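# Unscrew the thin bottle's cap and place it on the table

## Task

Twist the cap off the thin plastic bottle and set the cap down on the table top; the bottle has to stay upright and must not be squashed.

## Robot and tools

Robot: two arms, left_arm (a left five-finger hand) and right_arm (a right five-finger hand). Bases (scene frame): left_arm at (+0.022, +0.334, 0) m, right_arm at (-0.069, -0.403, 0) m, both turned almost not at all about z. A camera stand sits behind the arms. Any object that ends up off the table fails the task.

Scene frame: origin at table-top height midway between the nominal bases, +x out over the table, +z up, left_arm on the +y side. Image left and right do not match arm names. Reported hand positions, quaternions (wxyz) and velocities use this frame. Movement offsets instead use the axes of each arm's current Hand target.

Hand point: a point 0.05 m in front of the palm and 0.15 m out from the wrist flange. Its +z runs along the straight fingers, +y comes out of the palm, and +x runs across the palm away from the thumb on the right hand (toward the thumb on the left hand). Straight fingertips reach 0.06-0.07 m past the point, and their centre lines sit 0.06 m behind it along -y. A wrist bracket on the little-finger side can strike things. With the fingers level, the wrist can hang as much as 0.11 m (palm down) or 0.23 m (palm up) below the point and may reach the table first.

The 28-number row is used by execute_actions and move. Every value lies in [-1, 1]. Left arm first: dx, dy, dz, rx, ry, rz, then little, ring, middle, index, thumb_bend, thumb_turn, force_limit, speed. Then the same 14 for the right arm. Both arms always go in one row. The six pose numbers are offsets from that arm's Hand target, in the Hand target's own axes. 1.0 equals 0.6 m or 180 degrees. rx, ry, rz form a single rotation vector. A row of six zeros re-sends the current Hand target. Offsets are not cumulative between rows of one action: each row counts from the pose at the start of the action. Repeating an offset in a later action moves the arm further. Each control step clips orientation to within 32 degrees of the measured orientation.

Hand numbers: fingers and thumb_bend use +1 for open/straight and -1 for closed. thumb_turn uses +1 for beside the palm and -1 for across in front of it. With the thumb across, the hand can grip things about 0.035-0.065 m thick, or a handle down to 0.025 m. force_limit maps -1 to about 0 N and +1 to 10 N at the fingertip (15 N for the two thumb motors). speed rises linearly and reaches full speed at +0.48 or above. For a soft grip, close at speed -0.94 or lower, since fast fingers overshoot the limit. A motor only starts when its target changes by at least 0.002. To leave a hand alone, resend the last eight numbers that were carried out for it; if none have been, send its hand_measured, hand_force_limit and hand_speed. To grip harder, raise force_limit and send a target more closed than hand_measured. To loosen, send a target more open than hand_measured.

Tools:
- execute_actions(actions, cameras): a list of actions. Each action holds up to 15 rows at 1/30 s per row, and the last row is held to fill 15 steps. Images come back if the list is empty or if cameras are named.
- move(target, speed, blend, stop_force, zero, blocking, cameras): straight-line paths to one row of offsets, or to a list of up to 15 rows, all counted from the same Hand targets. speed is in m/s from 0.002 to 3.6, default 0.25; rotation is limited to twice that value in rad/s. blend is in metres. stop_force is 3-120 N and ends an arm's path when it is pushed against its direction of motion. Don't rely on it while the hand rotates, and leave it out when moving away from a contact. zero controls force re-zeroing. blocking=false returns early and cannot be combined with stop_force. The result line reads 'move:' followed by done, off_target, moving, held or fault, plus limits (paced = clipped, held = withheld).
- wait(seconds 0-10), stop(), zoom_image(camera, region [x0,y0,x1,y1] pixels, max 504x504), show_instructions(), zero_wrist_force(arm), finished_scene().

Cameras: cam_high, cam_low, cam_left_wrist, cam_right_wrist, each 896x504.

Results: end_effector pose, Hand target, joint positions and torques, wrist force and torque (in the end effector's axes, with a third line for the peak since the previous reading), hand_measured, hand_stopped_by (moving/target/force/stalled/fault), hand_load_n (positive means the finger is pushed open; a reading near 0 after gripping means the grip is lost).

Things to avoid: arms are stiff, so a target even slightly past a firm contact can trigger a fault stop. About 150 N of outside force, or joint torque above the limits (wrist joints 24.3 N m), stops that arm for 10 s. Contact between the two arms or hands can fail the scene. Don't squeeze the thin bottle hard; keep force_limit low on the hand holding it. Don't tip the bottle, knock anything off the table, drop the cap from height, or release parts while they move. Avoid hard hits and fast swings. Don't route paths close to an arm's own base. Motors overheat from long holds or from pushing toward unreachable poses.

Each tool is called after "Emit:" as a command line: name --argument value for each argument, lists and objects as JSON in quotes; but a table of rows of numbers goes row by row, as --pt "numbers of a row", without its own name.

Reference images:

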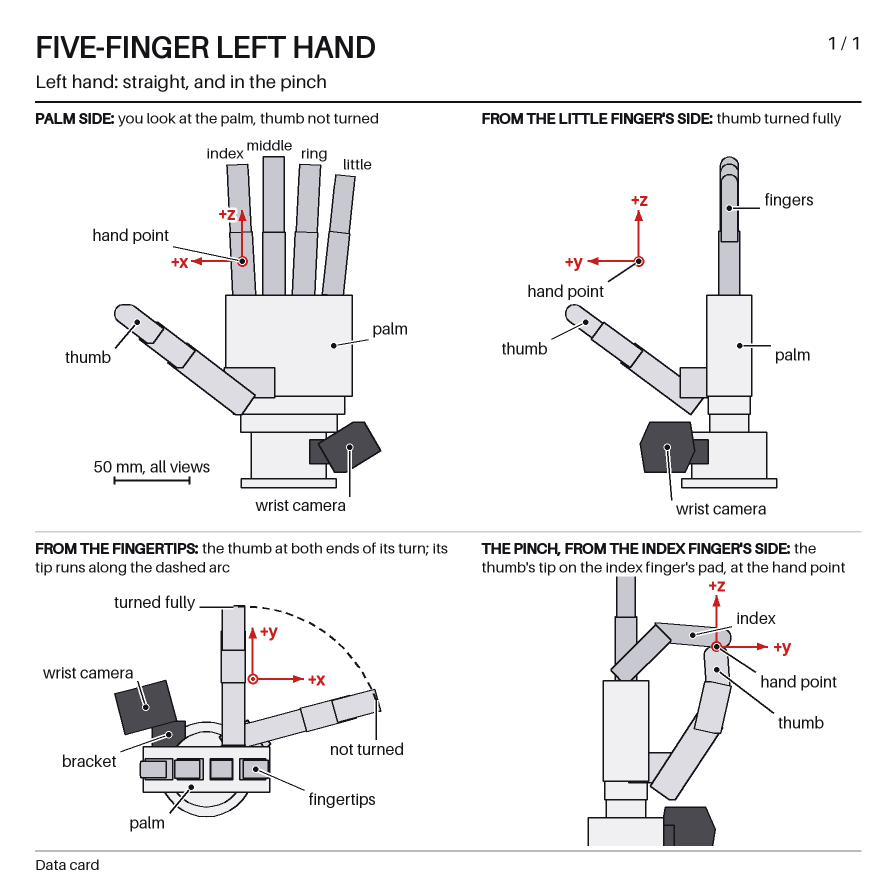

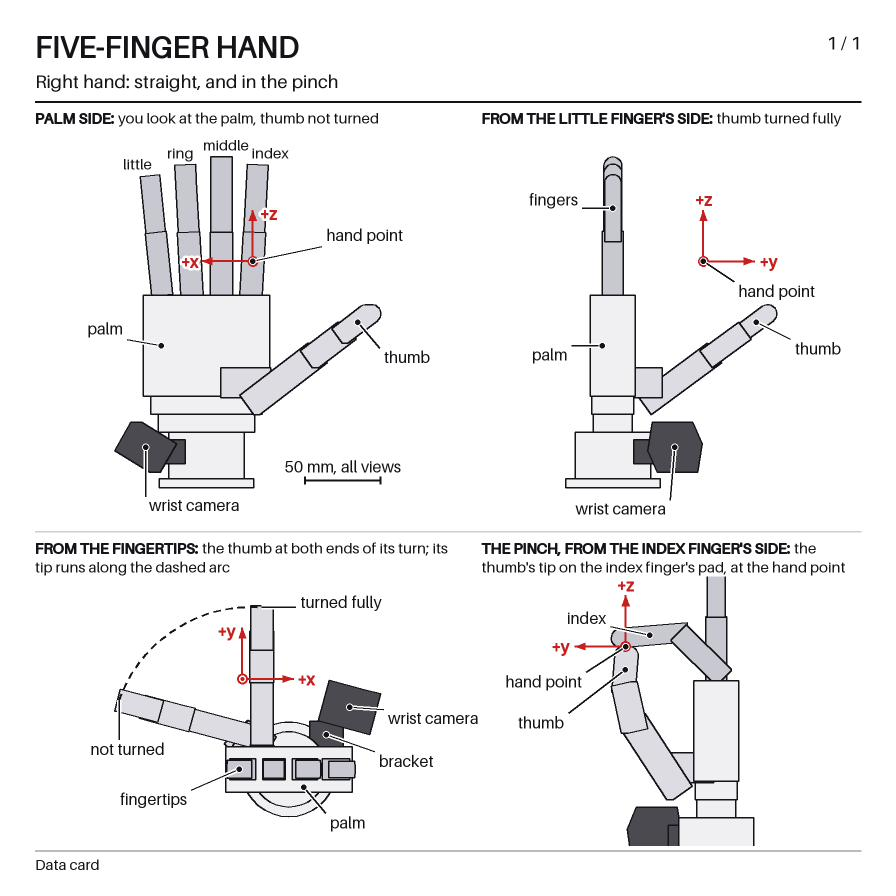

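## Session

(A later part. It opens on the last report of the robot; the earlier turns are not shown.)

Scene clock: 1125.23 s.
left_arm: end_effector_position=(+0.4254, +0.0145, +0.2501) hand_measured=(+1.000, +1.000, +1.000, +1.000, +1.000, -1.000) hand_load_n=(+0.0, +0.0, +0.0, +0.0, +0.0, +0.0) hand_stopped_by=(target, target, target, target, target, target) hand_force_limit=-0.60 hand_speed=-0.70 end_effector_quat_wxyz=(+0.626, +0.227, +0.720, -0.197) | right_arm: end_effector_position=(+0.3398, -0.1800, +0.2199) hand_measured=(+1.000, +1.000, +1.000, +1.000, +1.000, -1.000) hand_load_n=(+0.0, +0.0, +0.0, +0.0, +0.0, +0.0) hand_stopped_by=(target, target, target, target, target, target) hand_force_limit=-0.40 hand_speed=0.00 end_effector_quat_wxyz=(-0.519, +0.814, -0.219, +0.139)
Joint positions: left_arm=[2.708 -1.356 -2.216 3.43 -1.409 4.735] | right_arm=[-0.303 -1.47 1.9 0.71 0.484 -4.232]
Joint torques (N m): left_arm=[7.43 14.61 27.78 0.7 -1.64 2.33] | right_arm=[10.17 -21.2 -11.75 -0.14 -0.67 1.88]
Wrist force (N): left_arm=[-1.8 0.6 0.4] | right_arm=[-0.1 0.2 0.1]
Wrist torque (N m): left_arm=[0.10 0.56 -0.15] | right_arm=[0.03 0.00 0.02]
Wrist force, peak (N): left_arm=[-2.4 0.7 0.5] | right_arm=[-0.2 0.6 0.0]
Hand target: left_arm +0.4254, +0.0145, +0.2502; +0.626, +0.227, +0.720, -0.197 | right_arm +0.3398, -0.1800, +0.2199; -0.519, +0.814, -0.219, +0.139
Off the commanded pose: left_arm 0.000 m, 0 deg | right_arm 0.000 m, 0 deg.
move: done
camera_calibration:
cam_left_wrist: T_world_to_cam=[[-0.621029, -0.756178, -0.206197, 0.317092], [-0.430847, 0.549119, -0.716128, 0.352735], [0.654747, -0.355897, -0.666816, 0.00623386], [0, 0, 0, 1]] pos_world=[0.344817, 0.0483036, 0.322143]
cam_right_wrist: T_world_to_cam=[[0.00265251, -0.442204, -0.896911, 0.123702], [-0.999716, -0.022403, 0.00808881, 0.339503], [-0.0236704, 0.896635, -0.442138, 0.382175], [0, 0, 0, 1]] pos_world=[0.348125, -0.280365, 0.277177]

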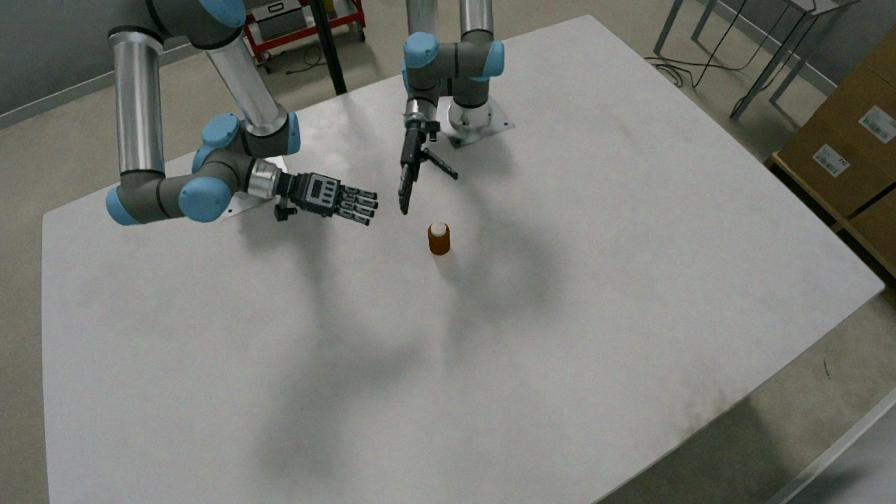

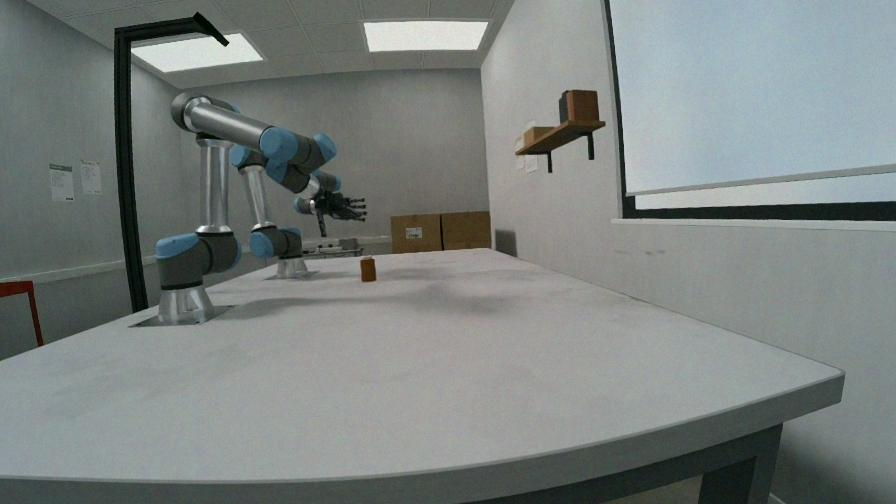

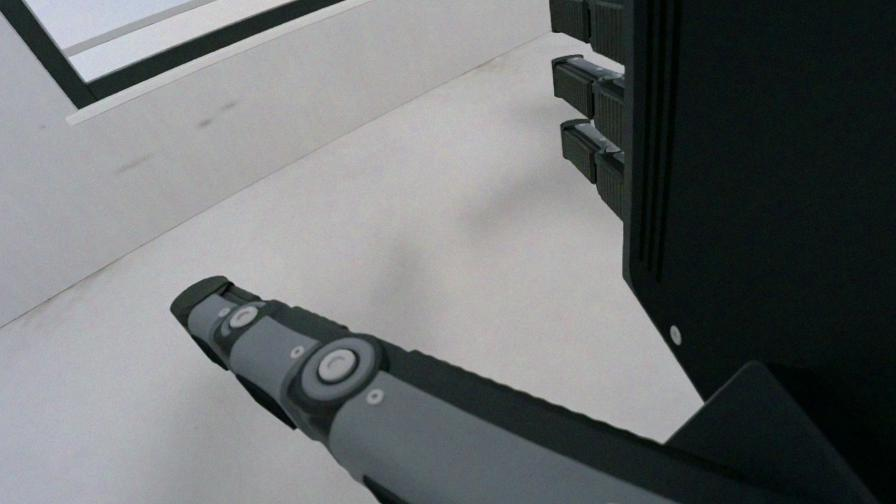

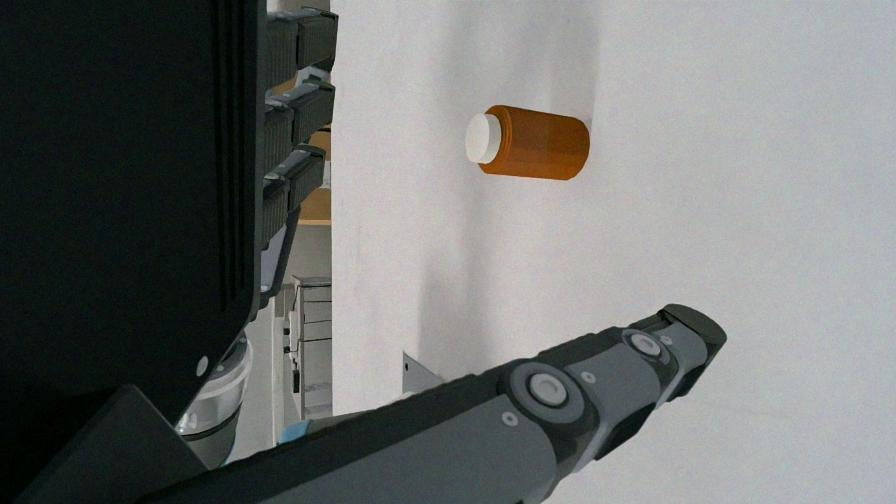

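Emit:
move --target '[0.2476,0,0.0348,0,0,0, 1,1,1,1,1,-1,-0.6,-0.7, 0,0,0,0,0,0, 1,1,1,1,1,-1,-0.4,0]' --speed 0.12 --stop_force 8 --cameras '["cam_high", "cam_left_wrist", "cam_right_wrist"]'

Scene clock: 1138.33 s.
left_arm: end_effector_position=(+0.4254, +0.0145, +0.1002) hand_measured=(+1.000, +1.000, +1.000, +1.000, +1.000, -1.000) hand_load_n=(+0.0, +0.0, +0.0, +0.0, +0.0, +0.5) hand_stopped_by=(target, target, target, target, target, target) hand_force_limit=-0.60 hand_speed=-0.70 end_effector_quat_wxyz=(+0.626, +0.227, +0.720, -0.197) | right_arm: end_effector_position=(+0.3398, -0.1800, +0.2199) hand_measured=(+1.000, +1.000, +1.000, +1.000, +1.000, -1.000) hand_load_n=(+0.0, +0.0, +0.0, +0.0, +0.0, +0.0) hand_stopped_by=(target, target, target, target, target, target) hand_force_limit=-0.40 hand_speed=0.00 end_effector_quat_wxyz=(-0.519, +0.814, -0.219, +0.139)
Joint positions: left_arm=[2.708 -1.667 -2.434 3.96 -1.409 4.735] | right_arm=[-0.303 -1.47 1.9 0.71 0.484 -4.232]
Joint torques (N m): left_arm=[-8.41 6.39 21.64 2.72 -0.96 -1.22] | right_arm=[10.07 -17.7 -11.57 0.33 -0.69 1.96]
Wrist force (N): left_arm=[-2.1 0.3 0.4] | right_arm=[0.0 0.2 0.0]
Wrist torque (N m): left_arm=[0.06 0.60 -0.20] | right_arm=[0.03 -0.02 0.03]
Wrist force, peak (N): left_arm=[-2.9 0.7 0.2] | right_arm=[-0.2 0.5 0.4]
Hand target: left_arm +0.4254, +0.0145, +0.1002; +0.626, +0.227, +0.720, -0.197 | right_arm +0.3398, -0.1800, +0.2199; -0.519, +0.814, -0.219, +0.139
Off the commanded pose: left_arm 0.000 m, 0 deg | right_arm 0.000 m, 0 deg.
move: done
camera_calibration:
cam_left_wrist: T_world_to_cam=[[-0.620823, -0.75626, -0.206521, 0.286095], [-0.43068, 0.549136, -0.716215, 0.245398], [0.655053, -0.355698, -0.666622, -0.0939067], [0, 0, 0, 1]] pos_world=[0.344816, 0.048203, 0.172242]
cam_right_wrist: T_world_to_cam=[[0.00265251, -0.442204, -0.896911, 0.123702], [-0.999716, -0.022403, 0.00808881, 0.339503], [-0.0236704, 0.896635, -0.442138, 0.382175], [0, 0, 0, 1]] pos_world=[0.348125, -0.280365, 0.277177]
Images, in order (width x height): cam_high 896x504, cam_left_wrist 896x504, cam_right_wrist 896x504.

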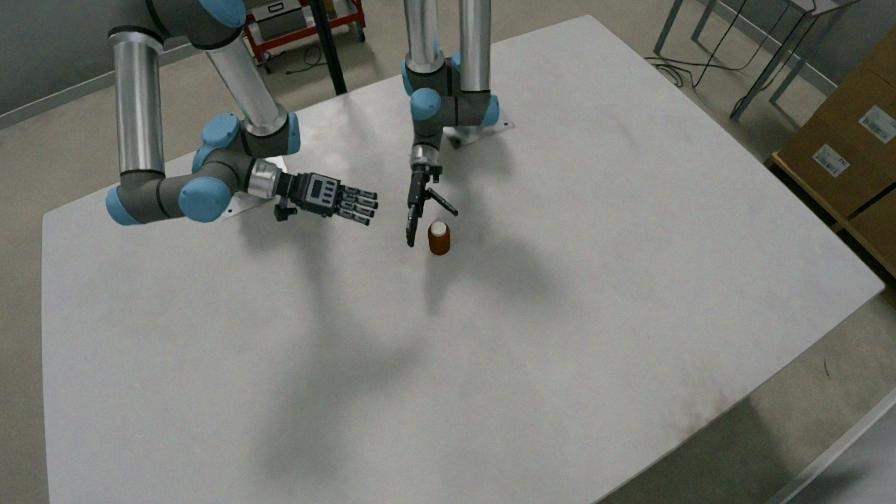

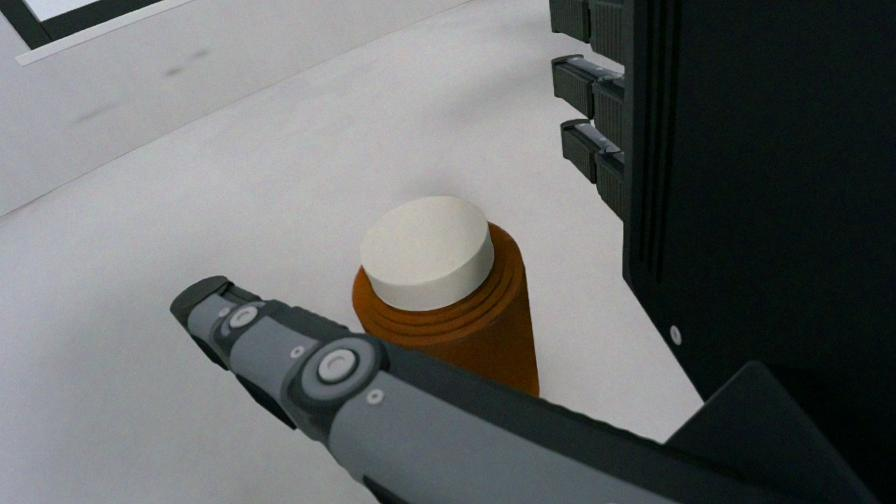

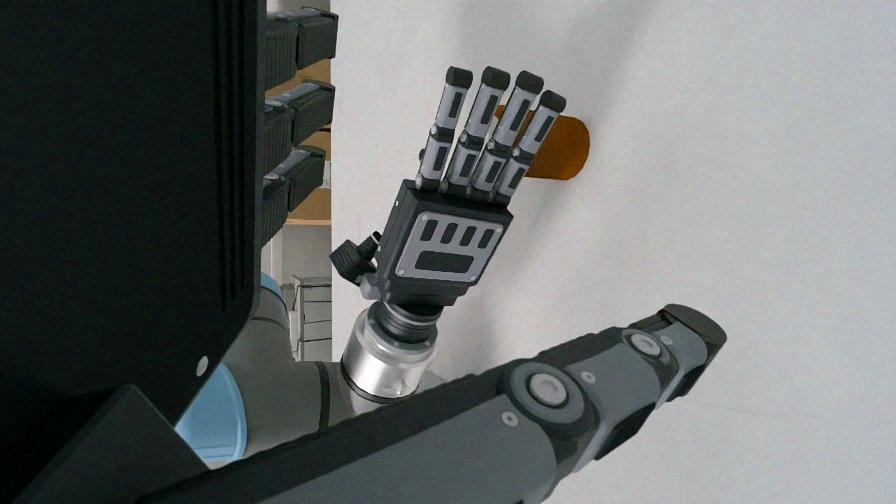

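Emit:
move --target '[0.1073,0,0.0151,0,0,0, 1,1,1,1,1,-1,-0.6,-0.7, 0,0,0,0,0,0, 1,1,1,1,1,-1,-0.4,0]' --speed 0.06 --stop_force 6 --cameras '["cam_high", "cam_low", "cam_left_wrist", "cam_right_wrist"]'

Scene clock: 1163.60 s.
left_arm: end_effector_position=(+0.4254, +0.0144, +0.0352) hand_measured=(+1.000, +1.000, +1.000, +1.000, +1.000, -1.000) hand_load_n=(+0.0, +0.0, +0.0, +0.0, +0.0, +0.5) hand_stopped_by=(target, target, target, target, target, target) hand_force_limit=-0.60 hand_speed=-0.70 end_effector_quat_wxyz=(+0.626, +0.227, +0.720, -0.197) | right_arm: end_effector_position=(+0.3398, -0.1800, +0.2199) hand_measured=(+1.000, +1.000, +1.000, +1.000, +1.000, -1.000) hand_load_n=(+0.0, +0.0, +0.0, +0.0, +0.0, +0.0) hand_stopped_by=(target, target, target, target, target, target) hand_force_limit=-0.40 hand_speed=0.00 end_effector_quat_wxyz=(-0.519, +0.814, -0.219, +0.139)
Joint positions: left_arm=[2.708 -1.882 -2.477 4.217 -1.409 4.735] | right_arm=[-0.303 -1.47 1.9 0.71 0.484 -4.232]
Joint torques (N m): left_arm=[-5.66 16.38 16.44 2.78 -1.25 -1.09] | right_arm=[8.15 -15.94 -10.83 0.51 -0.71 2.03]
Wrist force (N): left_arm=[-2.1 0.6 0.3] | right_arm=[0.0 0.1 0.0]
Wrist torque (N m): left_arm=[0.13 0.57 -0.20] | right_arm=[0.02 -0.01 0.03]
Wrist force, peak (N): left_arm=[-2.6 0.5 0.5] | right_arm=[0.0 0.5 0.4]
Hand target: left_arm +0.4254, +0.0144, +0.0352; +0.626, +0.227, +0.720, -0.197 | right_arm +0.3398, -0.1800, +0.2199; -0.519, +0.814, -0.219, +0.139
Off the commanded pose: left_arm 0.000 m, 0 deg | right_arm 0.000 m, 0 deg.
move: done
camera_calibration:
cam_left_wrist: T_world_to_cam=[[-0.620873, -0.756232, -0.206471, 0.272682], [-0.430644, 0.549118, -0.716251, 0.198836], [0.655029, -0.355786, -0.666599, -0.137227], [0, 0, 0, 1]] pos_world=[0.344816, 0.0482033, 0.107243]
cam_right_wrist: T_world_to_cam=[[0.00265251, -0.442204, -0.896911, 0.123702], [-0.999716, -0.022403, 0.00808881, 0.339503], [-0.0236704, 0.896635, -0.442138, 0.382175], [0, 0, 0, 1]] pos_world=[0.348125, -0.280365, 0.277177]

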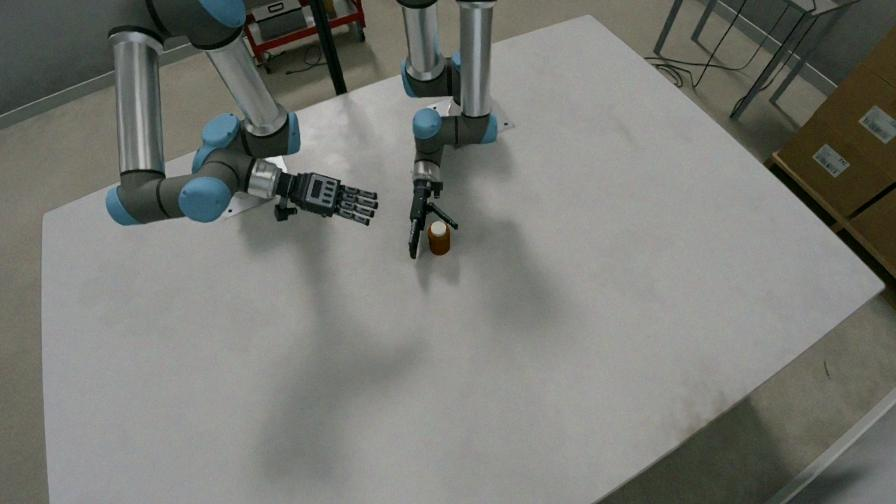

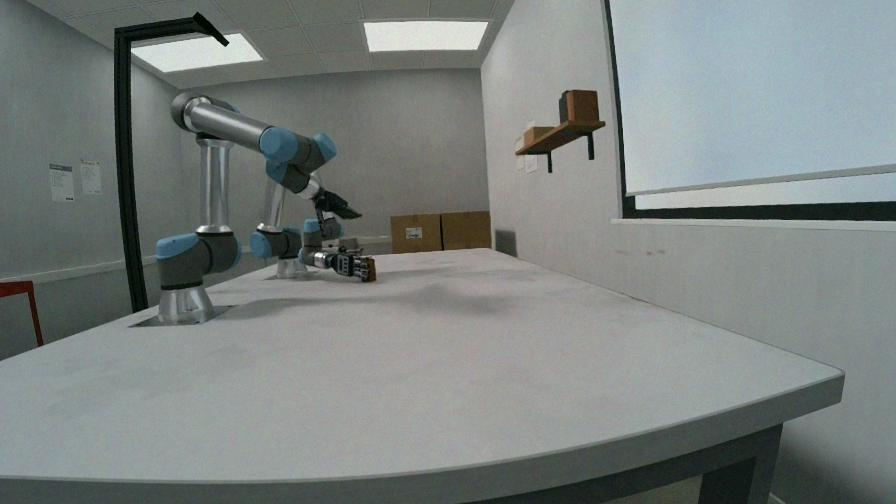

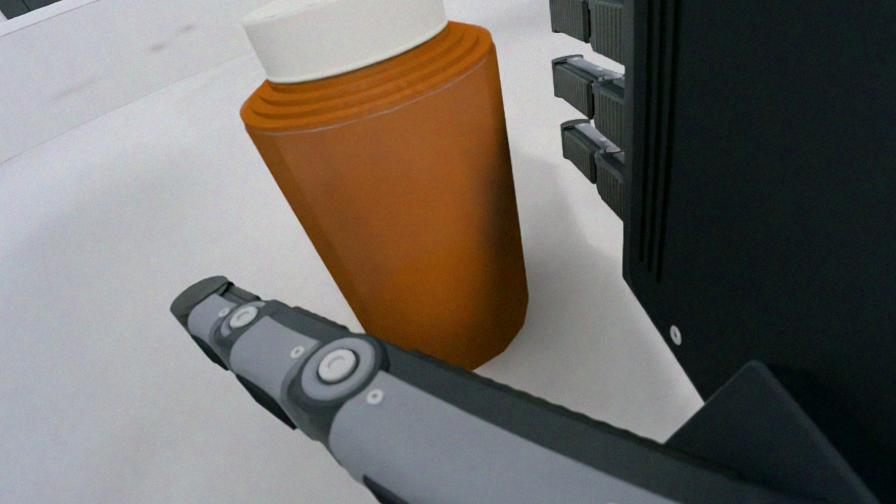

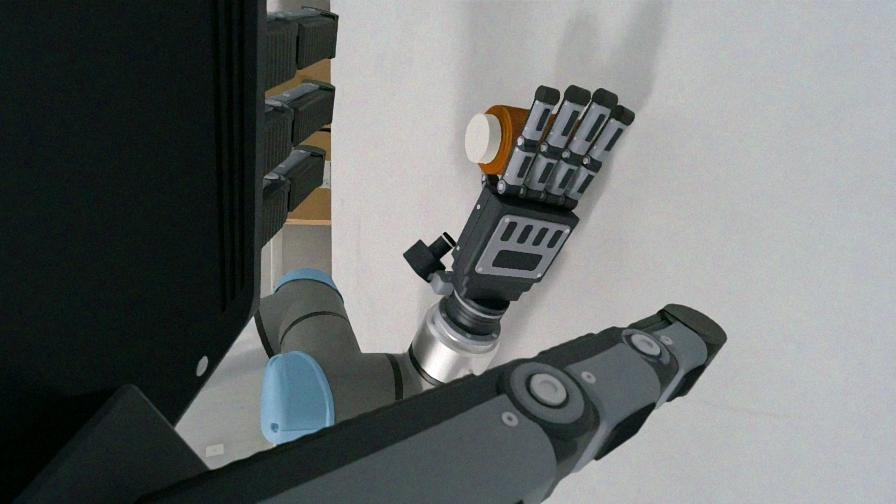

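Emit:
move --pt "0 0 0 0 0 0 1 1 0.45 0.45 0.75 -1 -0.6 -0.8 0 0 0 0 0 0 1 1 1 1 1 -1 -0.4 0" --pt "0 0 0 0 0 0 1 1 0.0 0.0 0.3 -1 -0.6 -0.94 0 0 0 0 0 0 1 1 1 1 1 -1 -0.4 0" --cameras '["cam_high", "cam_left_wrist", "cam_right_wrist"]'

Scene clock: 1175.87 s.
left_arm: end_effector_position=(+0.4254, +0.0144, +0.0352) hand_measured=(+1.000, +1.000, +0.214, +0.264, +0.648, -1.000) hand_load_n=(+0.0, +0.0, +3.0, +1.5, +4.5, +0.0) hand_stopped_by=(target, target, force, force, force, target) hand_force_limit=-0.60 hand_speed=-0.94 end_effector_quat_wxyz=(+0.626, +0.227, +0.720, -0.197) | right_arm: end_effector_position=(+0.3398, -0.1800, +0.2199) hand_measured=(+1.000, +1.000, +1.000, +1.000, +1.000, -1.000) hand_load_n=(+0.0, +0.0, +0.0, +0.0, +0.0, +0.0) hand_stopped_by=(target, target, target, target, target, target) hand_force_limit=-0.40 hand_speed=0.00 end_effector_quat_wxyz=(-0.519, +0.814, -0.219, +0.139)
Joint positions: left_arm=[2.708 -1.882 -2.477 4.217 -1.409 4.735] | right_arm=[-0.303 -1.47 1.9 0.71 0.484 -4.232]
Joint torques (N m): left_arm=[0.48 11.58 11.53 1.23 1.3 -0.72] | right_arm=[7.15 -14.71 -11.56 0.6 -0.4 1.99]
Wrist force (N): left_arm=[-1.8 0.8 0.2] | right_arm=[-0.2 0.2 0.2]
Wrist torque (N m): left_arm=[0.16 0.56 -0.21] | right_arm=[0.01 0.00 0.01]
Wrist force, peak (N): left_arm=[-2.8 0.7 0.1] | right_arm=[0.0 0.5 0.2]
Hand target: left_arm +0.4254, +0.0144, +0.0352; +0.626, +0.227, +0.720, -0.197 | right_arm +0.3398, -0.1800, +0.2199; -0.519, +0.814, -0.219, +0.139
Off the commanded pose: left_arm 0.000 m, 0 deg | right_arm 0.000 m, 0 deg.
move: done
camera_calibration:
cam_left_wrist: T_world_to_cam=[[-0.620873, -0.756232, -0.206471, 0.272682], [-0.430644, 0.549118, -0.716251, 0.198836], [0.655029, -0.355786, -0.666599, -0.137227], [0, 0, 0, 1]] pos_world=[0.344816, 0.0482033, 0.107243]
cam_right_wrist: T_world_to_cam=[[0.00265251, -0.442204, -0.896911, 0.123702], [-0.999716, -0.022403, 0.00808881, 0.339503], [-0.0236704, 0.896635, -0.442138, 0.382175], [0, 0, 0, 1]] pos_world=[0.348125, -0.280365, 0.277177]
Images, in order (width x height): cam_high 896x504, cam_left_wrist 896x504, cam_right_wrist 896x504.

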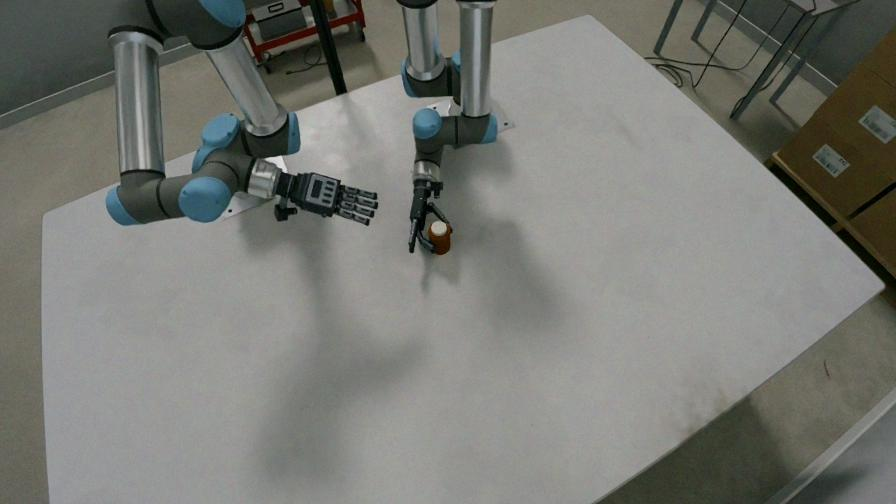

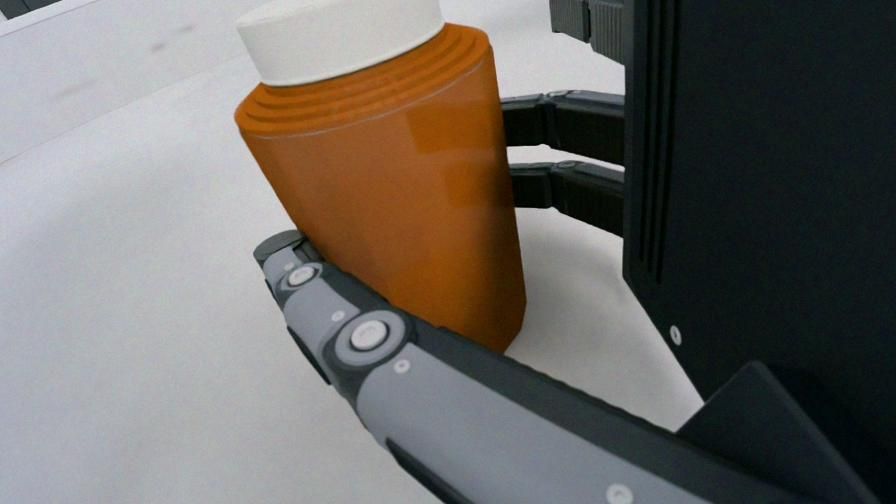

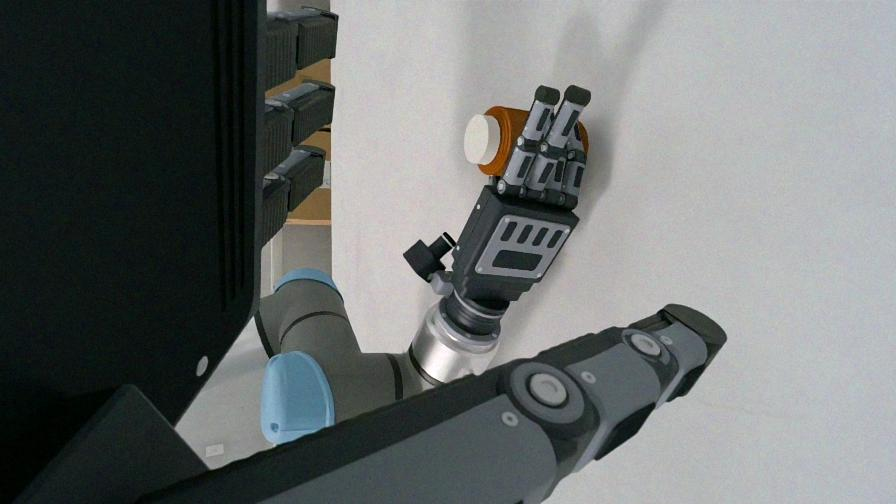

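Emit:
zoom_image --camera "cam_right_wrist" --region '[440, 80, 600, 200]'

Emit:
zoom_image --camera "cam_high" --region '[400, 200, 480, 270]'

Scaled by 3.150.

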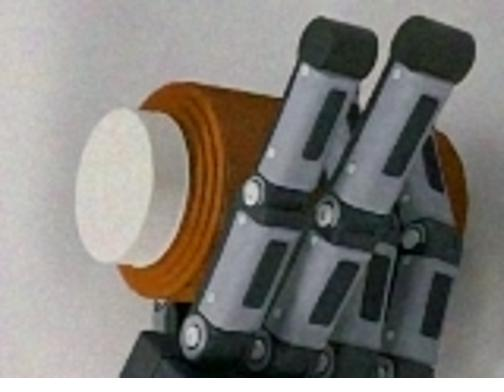

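Scaled by 6.300.

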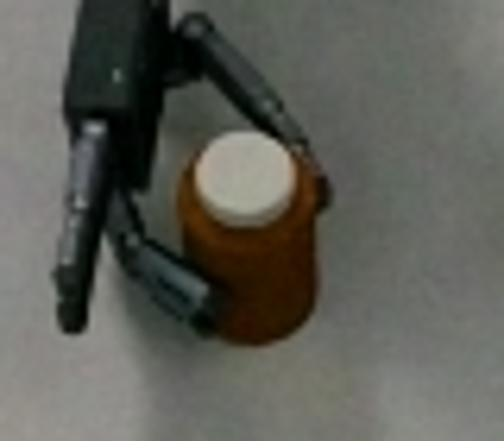

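Emit:
move --target '[0,0,0,0,0,0, 1,1,0.0,0.0,0.3,-1,-0.6,-0.94, -0.0411,-0.1093,0.3523,-0.0108,0.1747,0.0852, 1,1,0.4,0.4,0.7,-1,-0.6,-0.5]' --speed 0.2 --cameras '["all"]'

Scene clock: 1263.37 s.
left_arm: end_effector_position=(+0.4254, +0.0144, +0.0352) hand_measured=(+1.000, +1.000, +0.214, +0.264, +0.648, -1.000) hand_load_n=(+0.0, +0.0, +2.5, +1.5, +4.0, +0.0) hand_stopped_by=(target, target, force, force, force, target) hand_force_limit=-0.60 hand_speed=-0.94 end_effector_quat_wxyz=(+0.626, +0.227, +0.720, -0.197) | right_arm: end_effector_position=(+0.4281, +0.0222, +0.1900) hand_measured=(+1.000, +1.000, +0.400, +0.400, +0.700, -1.000) hand_load_n=(+0.0, +0.0, +0.0, +0.0, +0.0, +0.0) hand_stopped_by=(target, target, target, target, target, target) hand_force_limit=-0.60 hand_speed=-0.50 end_effector_quat_wxyz=(-0.441, +0.719, -0.458, +0.280)
Joint positions: left_arm=[2.708 -1.882 -2.477 4.217 -1.409 4.735] | right_arm=[0.468 -1.304 1.631 0.144 1.594 -3.129]
Joint torques (N m): left_arm=[1.1 12.3 1.52 -0.25 1.27 -0.71] | right_arm=[3.42 -26.86 -21.11 -2.82 1.66 0.43]
Wrist force (N): left_arm=[-2.0 0.6 0.2] | right_arm=[0.1 0.1 -0.2]
Wrist torque (N m): left_arm=[0.14 0.58 -0.22] | right_arm=[0.04 -0.02 0.11]
Wrist force, peak (N): left_arm=[-2.2 0.8 0.2] | right_arm=[-1.2 0.0 0.7]
Hand target: left_arm +0.4254, +0.0144, +0.0352; +0.626, +0.227, +0.720, -0.197 | right_arm +0.4282, +0.0222, +0.1900; -0.441, +0.719, -0.459, +0.280
Off the commanded pose: left_arm 0.000 m, 0 deg | right_arm 0.000 m, 0 deg.
move: done
camera_calibration:
cam_left_wrist: T_world_to_cam=[[-0.620887, -0.756224, -0.206457, 0.272685], [-0.430691, 0.549143, -0.716203, 0.198846], [0.654984, -0.355762, -0.666655, -0.137207], [0, 0, 0, 1]] pos_world=[0.344816, 0.0482032, 0.107243]
cam_right_wrist: T_world_to_cam=[[-0.280057, -0.377628, -0.88259, 0.302991], [-0.831501, 0.554894, 0.0264273, 0.34424], [0.479764, 0.741276, -0.4694, -0.0171237], [0, 0, 0, 1]] pos_world=[0.379306, -0.0639055, 0.250282]

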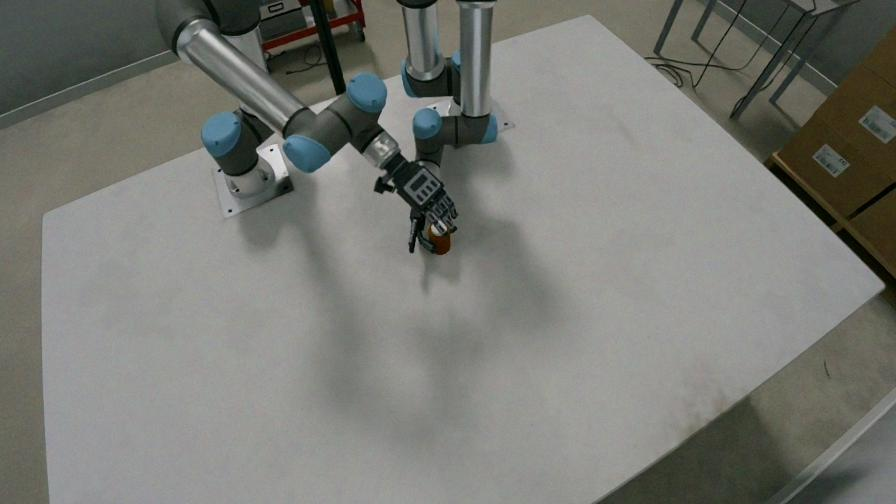

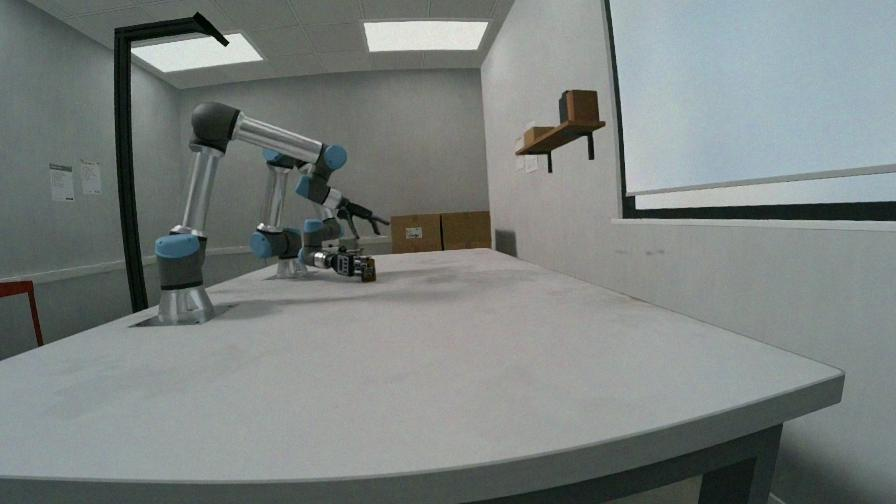

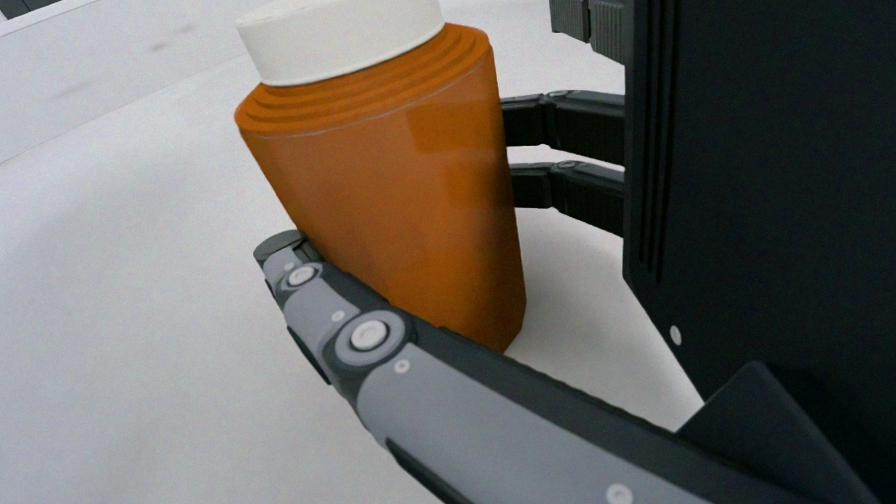

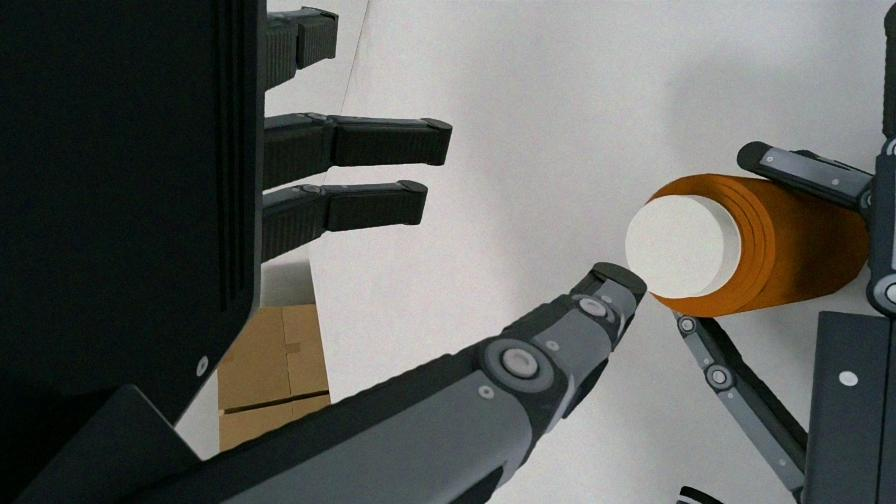

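Emit:
move --target '[0,0,0,0,0,0, 1,1,0.0,0.0,0.3,-1,-0.6,-0.94, -0.0073,0.0757,0.0352,0,0,0, 1,1,0.4,0.4,0.8,-1,-0.6,-0.5]' --speed 0.08 --stop_force 6 --cameras '["cam_high", "cam_low", "cam_left_wrist", "cam_right_wrist"]'

Scene clock: 1321.13 s.
left_arm: end_effector_position=(+0.4254, +0.0144, +0.0352) hand_measured=(+1.000, +1.000, +0.214, +0.264, +0.648, -1.000) hand_load_n=(+0.0, +0.0, +2.5, +1.5, +4.0, +0.5) hand_stopped_by=(target, target, force, force, force, target) hand_force_limit=-0.60 hand_speed=-0.94 end_effector_quat_wxyz=(+0.626, +0.227, +0.720, -0.197) | right_arm: end_effector_position=(+0.4246, +0.0254, +0.1400) hand_measured=(+1.000, +1.000, +0.400, +0.400, +0.800, -1.000) hand_load_n=(+0.0, -0.5, +0.0, +0.0, +0.0, +0.0) hand_stopped_by=(target, target, target, target, target, target) hand_force_limit=-0.60 hand_speed=-0.50 end_effector_quat_wxyz=(-0.441, +0.719, -0.459, +0.280)
Joint positions: left_arm=[2.708 -1.882 -2.477 4.217 -1.409 4.735] | right_arm=[0.478 -1.259 1.71 0.021 1.603 -3.124]
Joint torques (N m): left_arm=[0.36 12.92 -1.19 -0.24 1.29 -0.28] | right_arm=[-12.31 -42.8 -26.79 -2.39 -0.83 -2.21]
Wrist force (N): left_arm=[-1.9 0.7 0.1] | right_arm=[-0.2 0.1 0.1]
Wrist torque (N m): left_arm=[0.16 0.57 -0.22] | right_arm=[0.01 0.02 0.00]
Wrist force, peak (N): left_arm=[-2.1 0.6 0.4] | right_arm=[-0.1 1.0 0.3]
Hand target: left_arm +0.4254, +0.0144, +0.0352; +0.626, +0.227, +0.720, -0.197 | right_arm +0.4246, +0.0254, +0.1400; -0.441, +0.719, -0.459, +0.280
Off the commanded pose: left_arm 0.000 m, 0 deg | right_arm 0.000 m, 0 deg.
move: done
camera_calibration:
cam_left_wrist: T_world_to_cam=[[-0.620887, -0.756224, -0.206457, 0.272685], [-0.430691, 0.549143, -0.716203, 0.198846], [0.654984, -0.355762, -0.666655, -0.137207], [0, 0, 0, 1]] pos_world=[0.344816, 0.0482032, 0.107243]
cam_right_wrist: T_world_to_cam=[[-0.280076, -0.377463, -0.882655, 0.25907], [-0.831392, 0.555057, 0.0264429, 0.340789], [0.479942, 0.741238, -0.469278, -0.0415007], [0, 0, 0, 1]] pos_world=[0.375807, -0.0606061, 0.200182]

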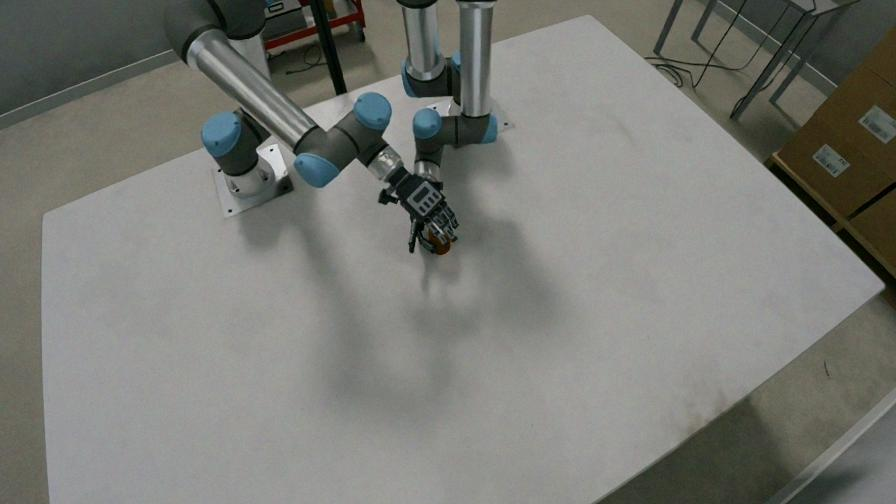

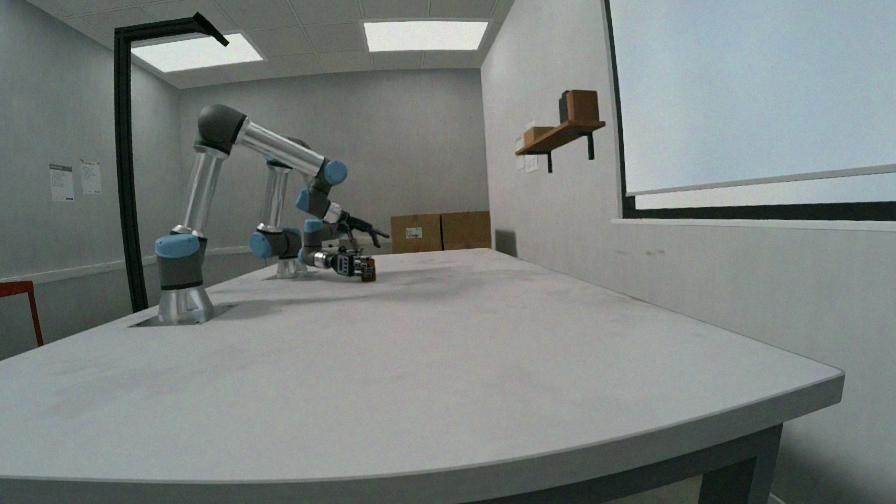

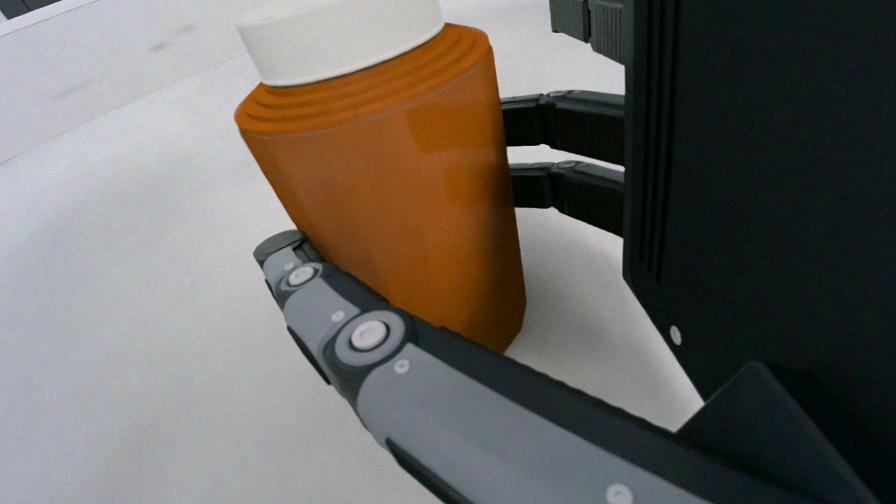

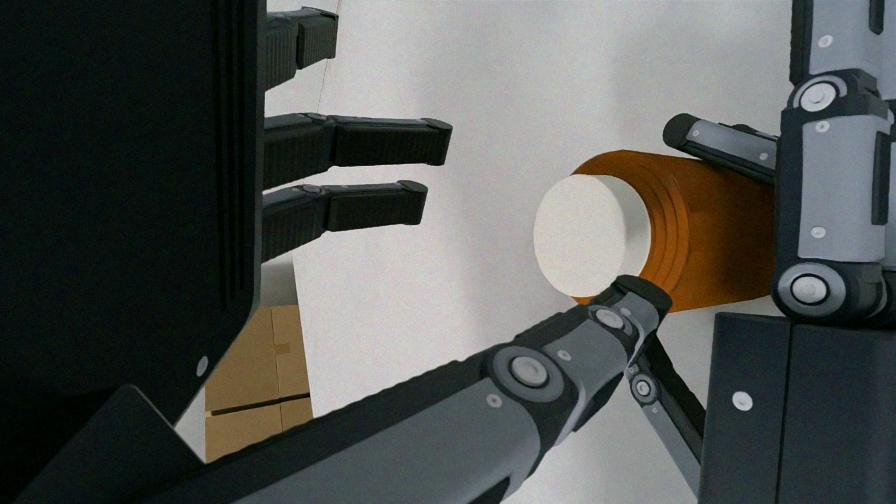

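Emit:
move --target '[0,0,0,0,0,0, 1,1,0.0,0.0,0.3,-1,-0.6,-0.94, 0,0.0416,0.0212,0,0,0, 1,1,0.4,0.4,0.8,-1,-0.6,-0.5]' --speed 0.05 --stop_force 5 --cameras '["cam_left_wrist", "cam_right_wrist"]'

Scene clock: 1350.80 s.
left_arm: end_effector_position=(+0.4254, +0.0144, +0.0352) hand_measured=(+1.000, +1.000, +0.214, +0.264, +0.648, -1.000) hand_load_n=(+0.0, +0.0, +2.5, +1.5, +4.0, -0.5) hand_stopped_by=(target, target, force, force, force, target) hand_force_limit=-0.60 hand_speed=-0.94 end_effector_quat_wxyz=(+0.626, +0.227, +0.720, -0.197) | right_arm: end_effector_position=(+0.4246, +0.0255, +0.1400) hand_measured=(+1.000, +1.000, +0.400, +0.400, +0.800, -1.000) hand_load_n=(+0.0, +0.0, +0.0, +0.0, +0.0, +0.0) hand_stopped_by=(target, target, target, target, target, target) hand_force_limit=-0.60 hand_speed=-0.50 end_effector_quat_wxyz=(-0.441, +0.719, -0.459, +0.280)
Joint positions: left_arm=[2.708 -1.882 -2.477 4.217 -1.409 4.735] | right_arm=[0.478 -1.259 1.71 0.021 1.603 -3.124]
Joint torques (N m): left_arm=[0.89 12.06 -1.07 -0.28 1.14 -0.22] | right_arm=[-12.5 -41.35 -24.43 -2.09 -0.75 -2.2]
Wrist force (N): left_arm=[-1.7 0.7 0.4] | right_arm=[-0.2 0.1 -0.2]
Wrist torque (N m): left_arm=[0.14 0.54 -0.20] | right_arm=[0.04 0.03 -0.01]
Wrist force, peak (N): left_arm=[-2.1 0.8 0.6] | right_arm=[0.1 0.1 -0.5]
Hand target: left_arm +0.4254, +0.0144, +0.0352; +0.626, +0.227, +0.720, -0.197 | right_arm +0.4246, +0.0255, +0.1400; -0.441, +0.719, -0.459, +0.280 (not the last commanded pose)
Off the commanded pose: left_arm 0.000 m, 0 deg | right_arm 0.028 m, 0 deg.
move: held (right_arm; a check stopped the path); limits=held
pose unreachable (right arm): on one or more control steps of this call, first in action 0 (counted from 0), this arm could not follow its commanded pose, so it was not sent that pose on those steps. It may still have moved: this result reports where it is.
cause: moving toward the commanded pose would bring a part of the arm too close to another arm (a part of this arm just beyond joint 6 (wrist 3) and a part of the left arm just beyond its joint 6 (wrist 3), 7 mm apart when this arm was first held).
camera_calibration:
cam_left_wrist: T_world_to_cam=[[-0.620887, -0.756224, -0.206457, 0.272685], [-0.430691, 0.549143, -0.716203, 0.198846], [0.654984, -0.355762, -0.666655, -0.137207], [0, 0, 0, 1]] pos_world=[0.344816, 0.0482032, 0.107243]
cam_right_wrist: T_world_to_cam=[[-0.280076, -0.377463, -0.882655, 0.25907], [-0.831392, 0.555057, 0.0264429, 0.340789], [0.479942, 0.741238, -0.469278, -0.0415007], [0, 0, 0, 1]] pos_world=[0.375807, -0.0606061, 0.200182]
Images, in order (width x height): cam_left_wrist 896x504, cam_right_wrist 896x504.

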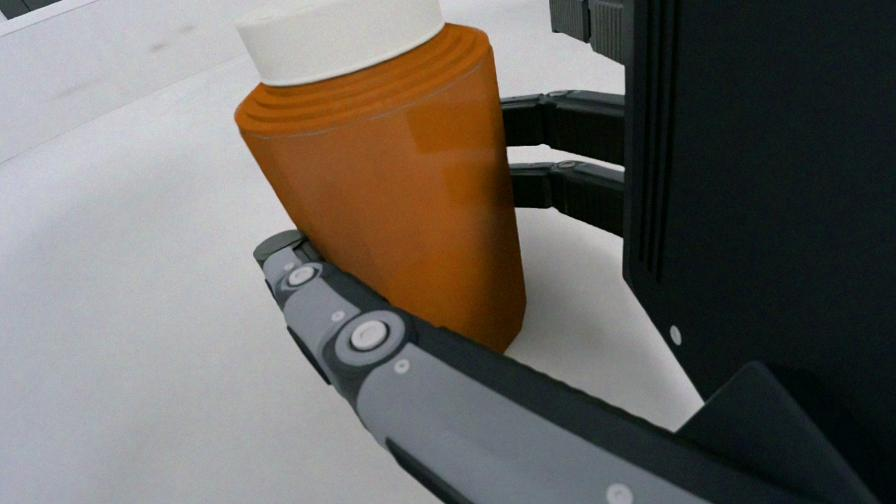

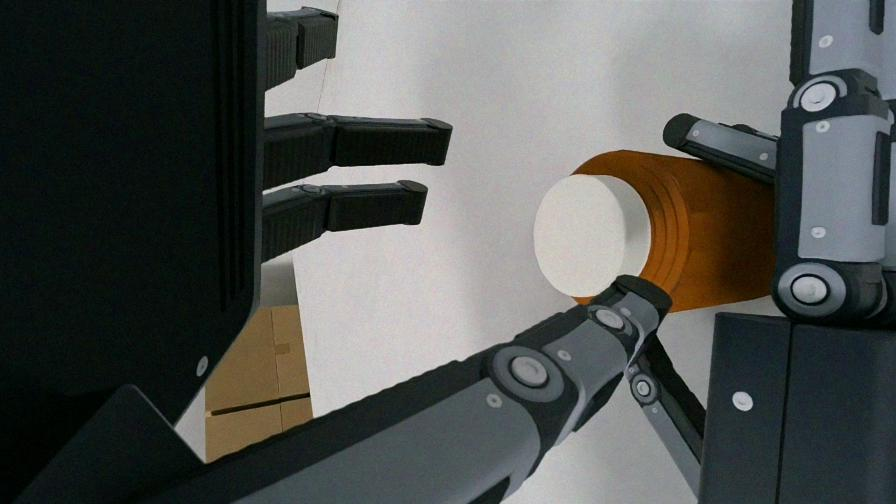

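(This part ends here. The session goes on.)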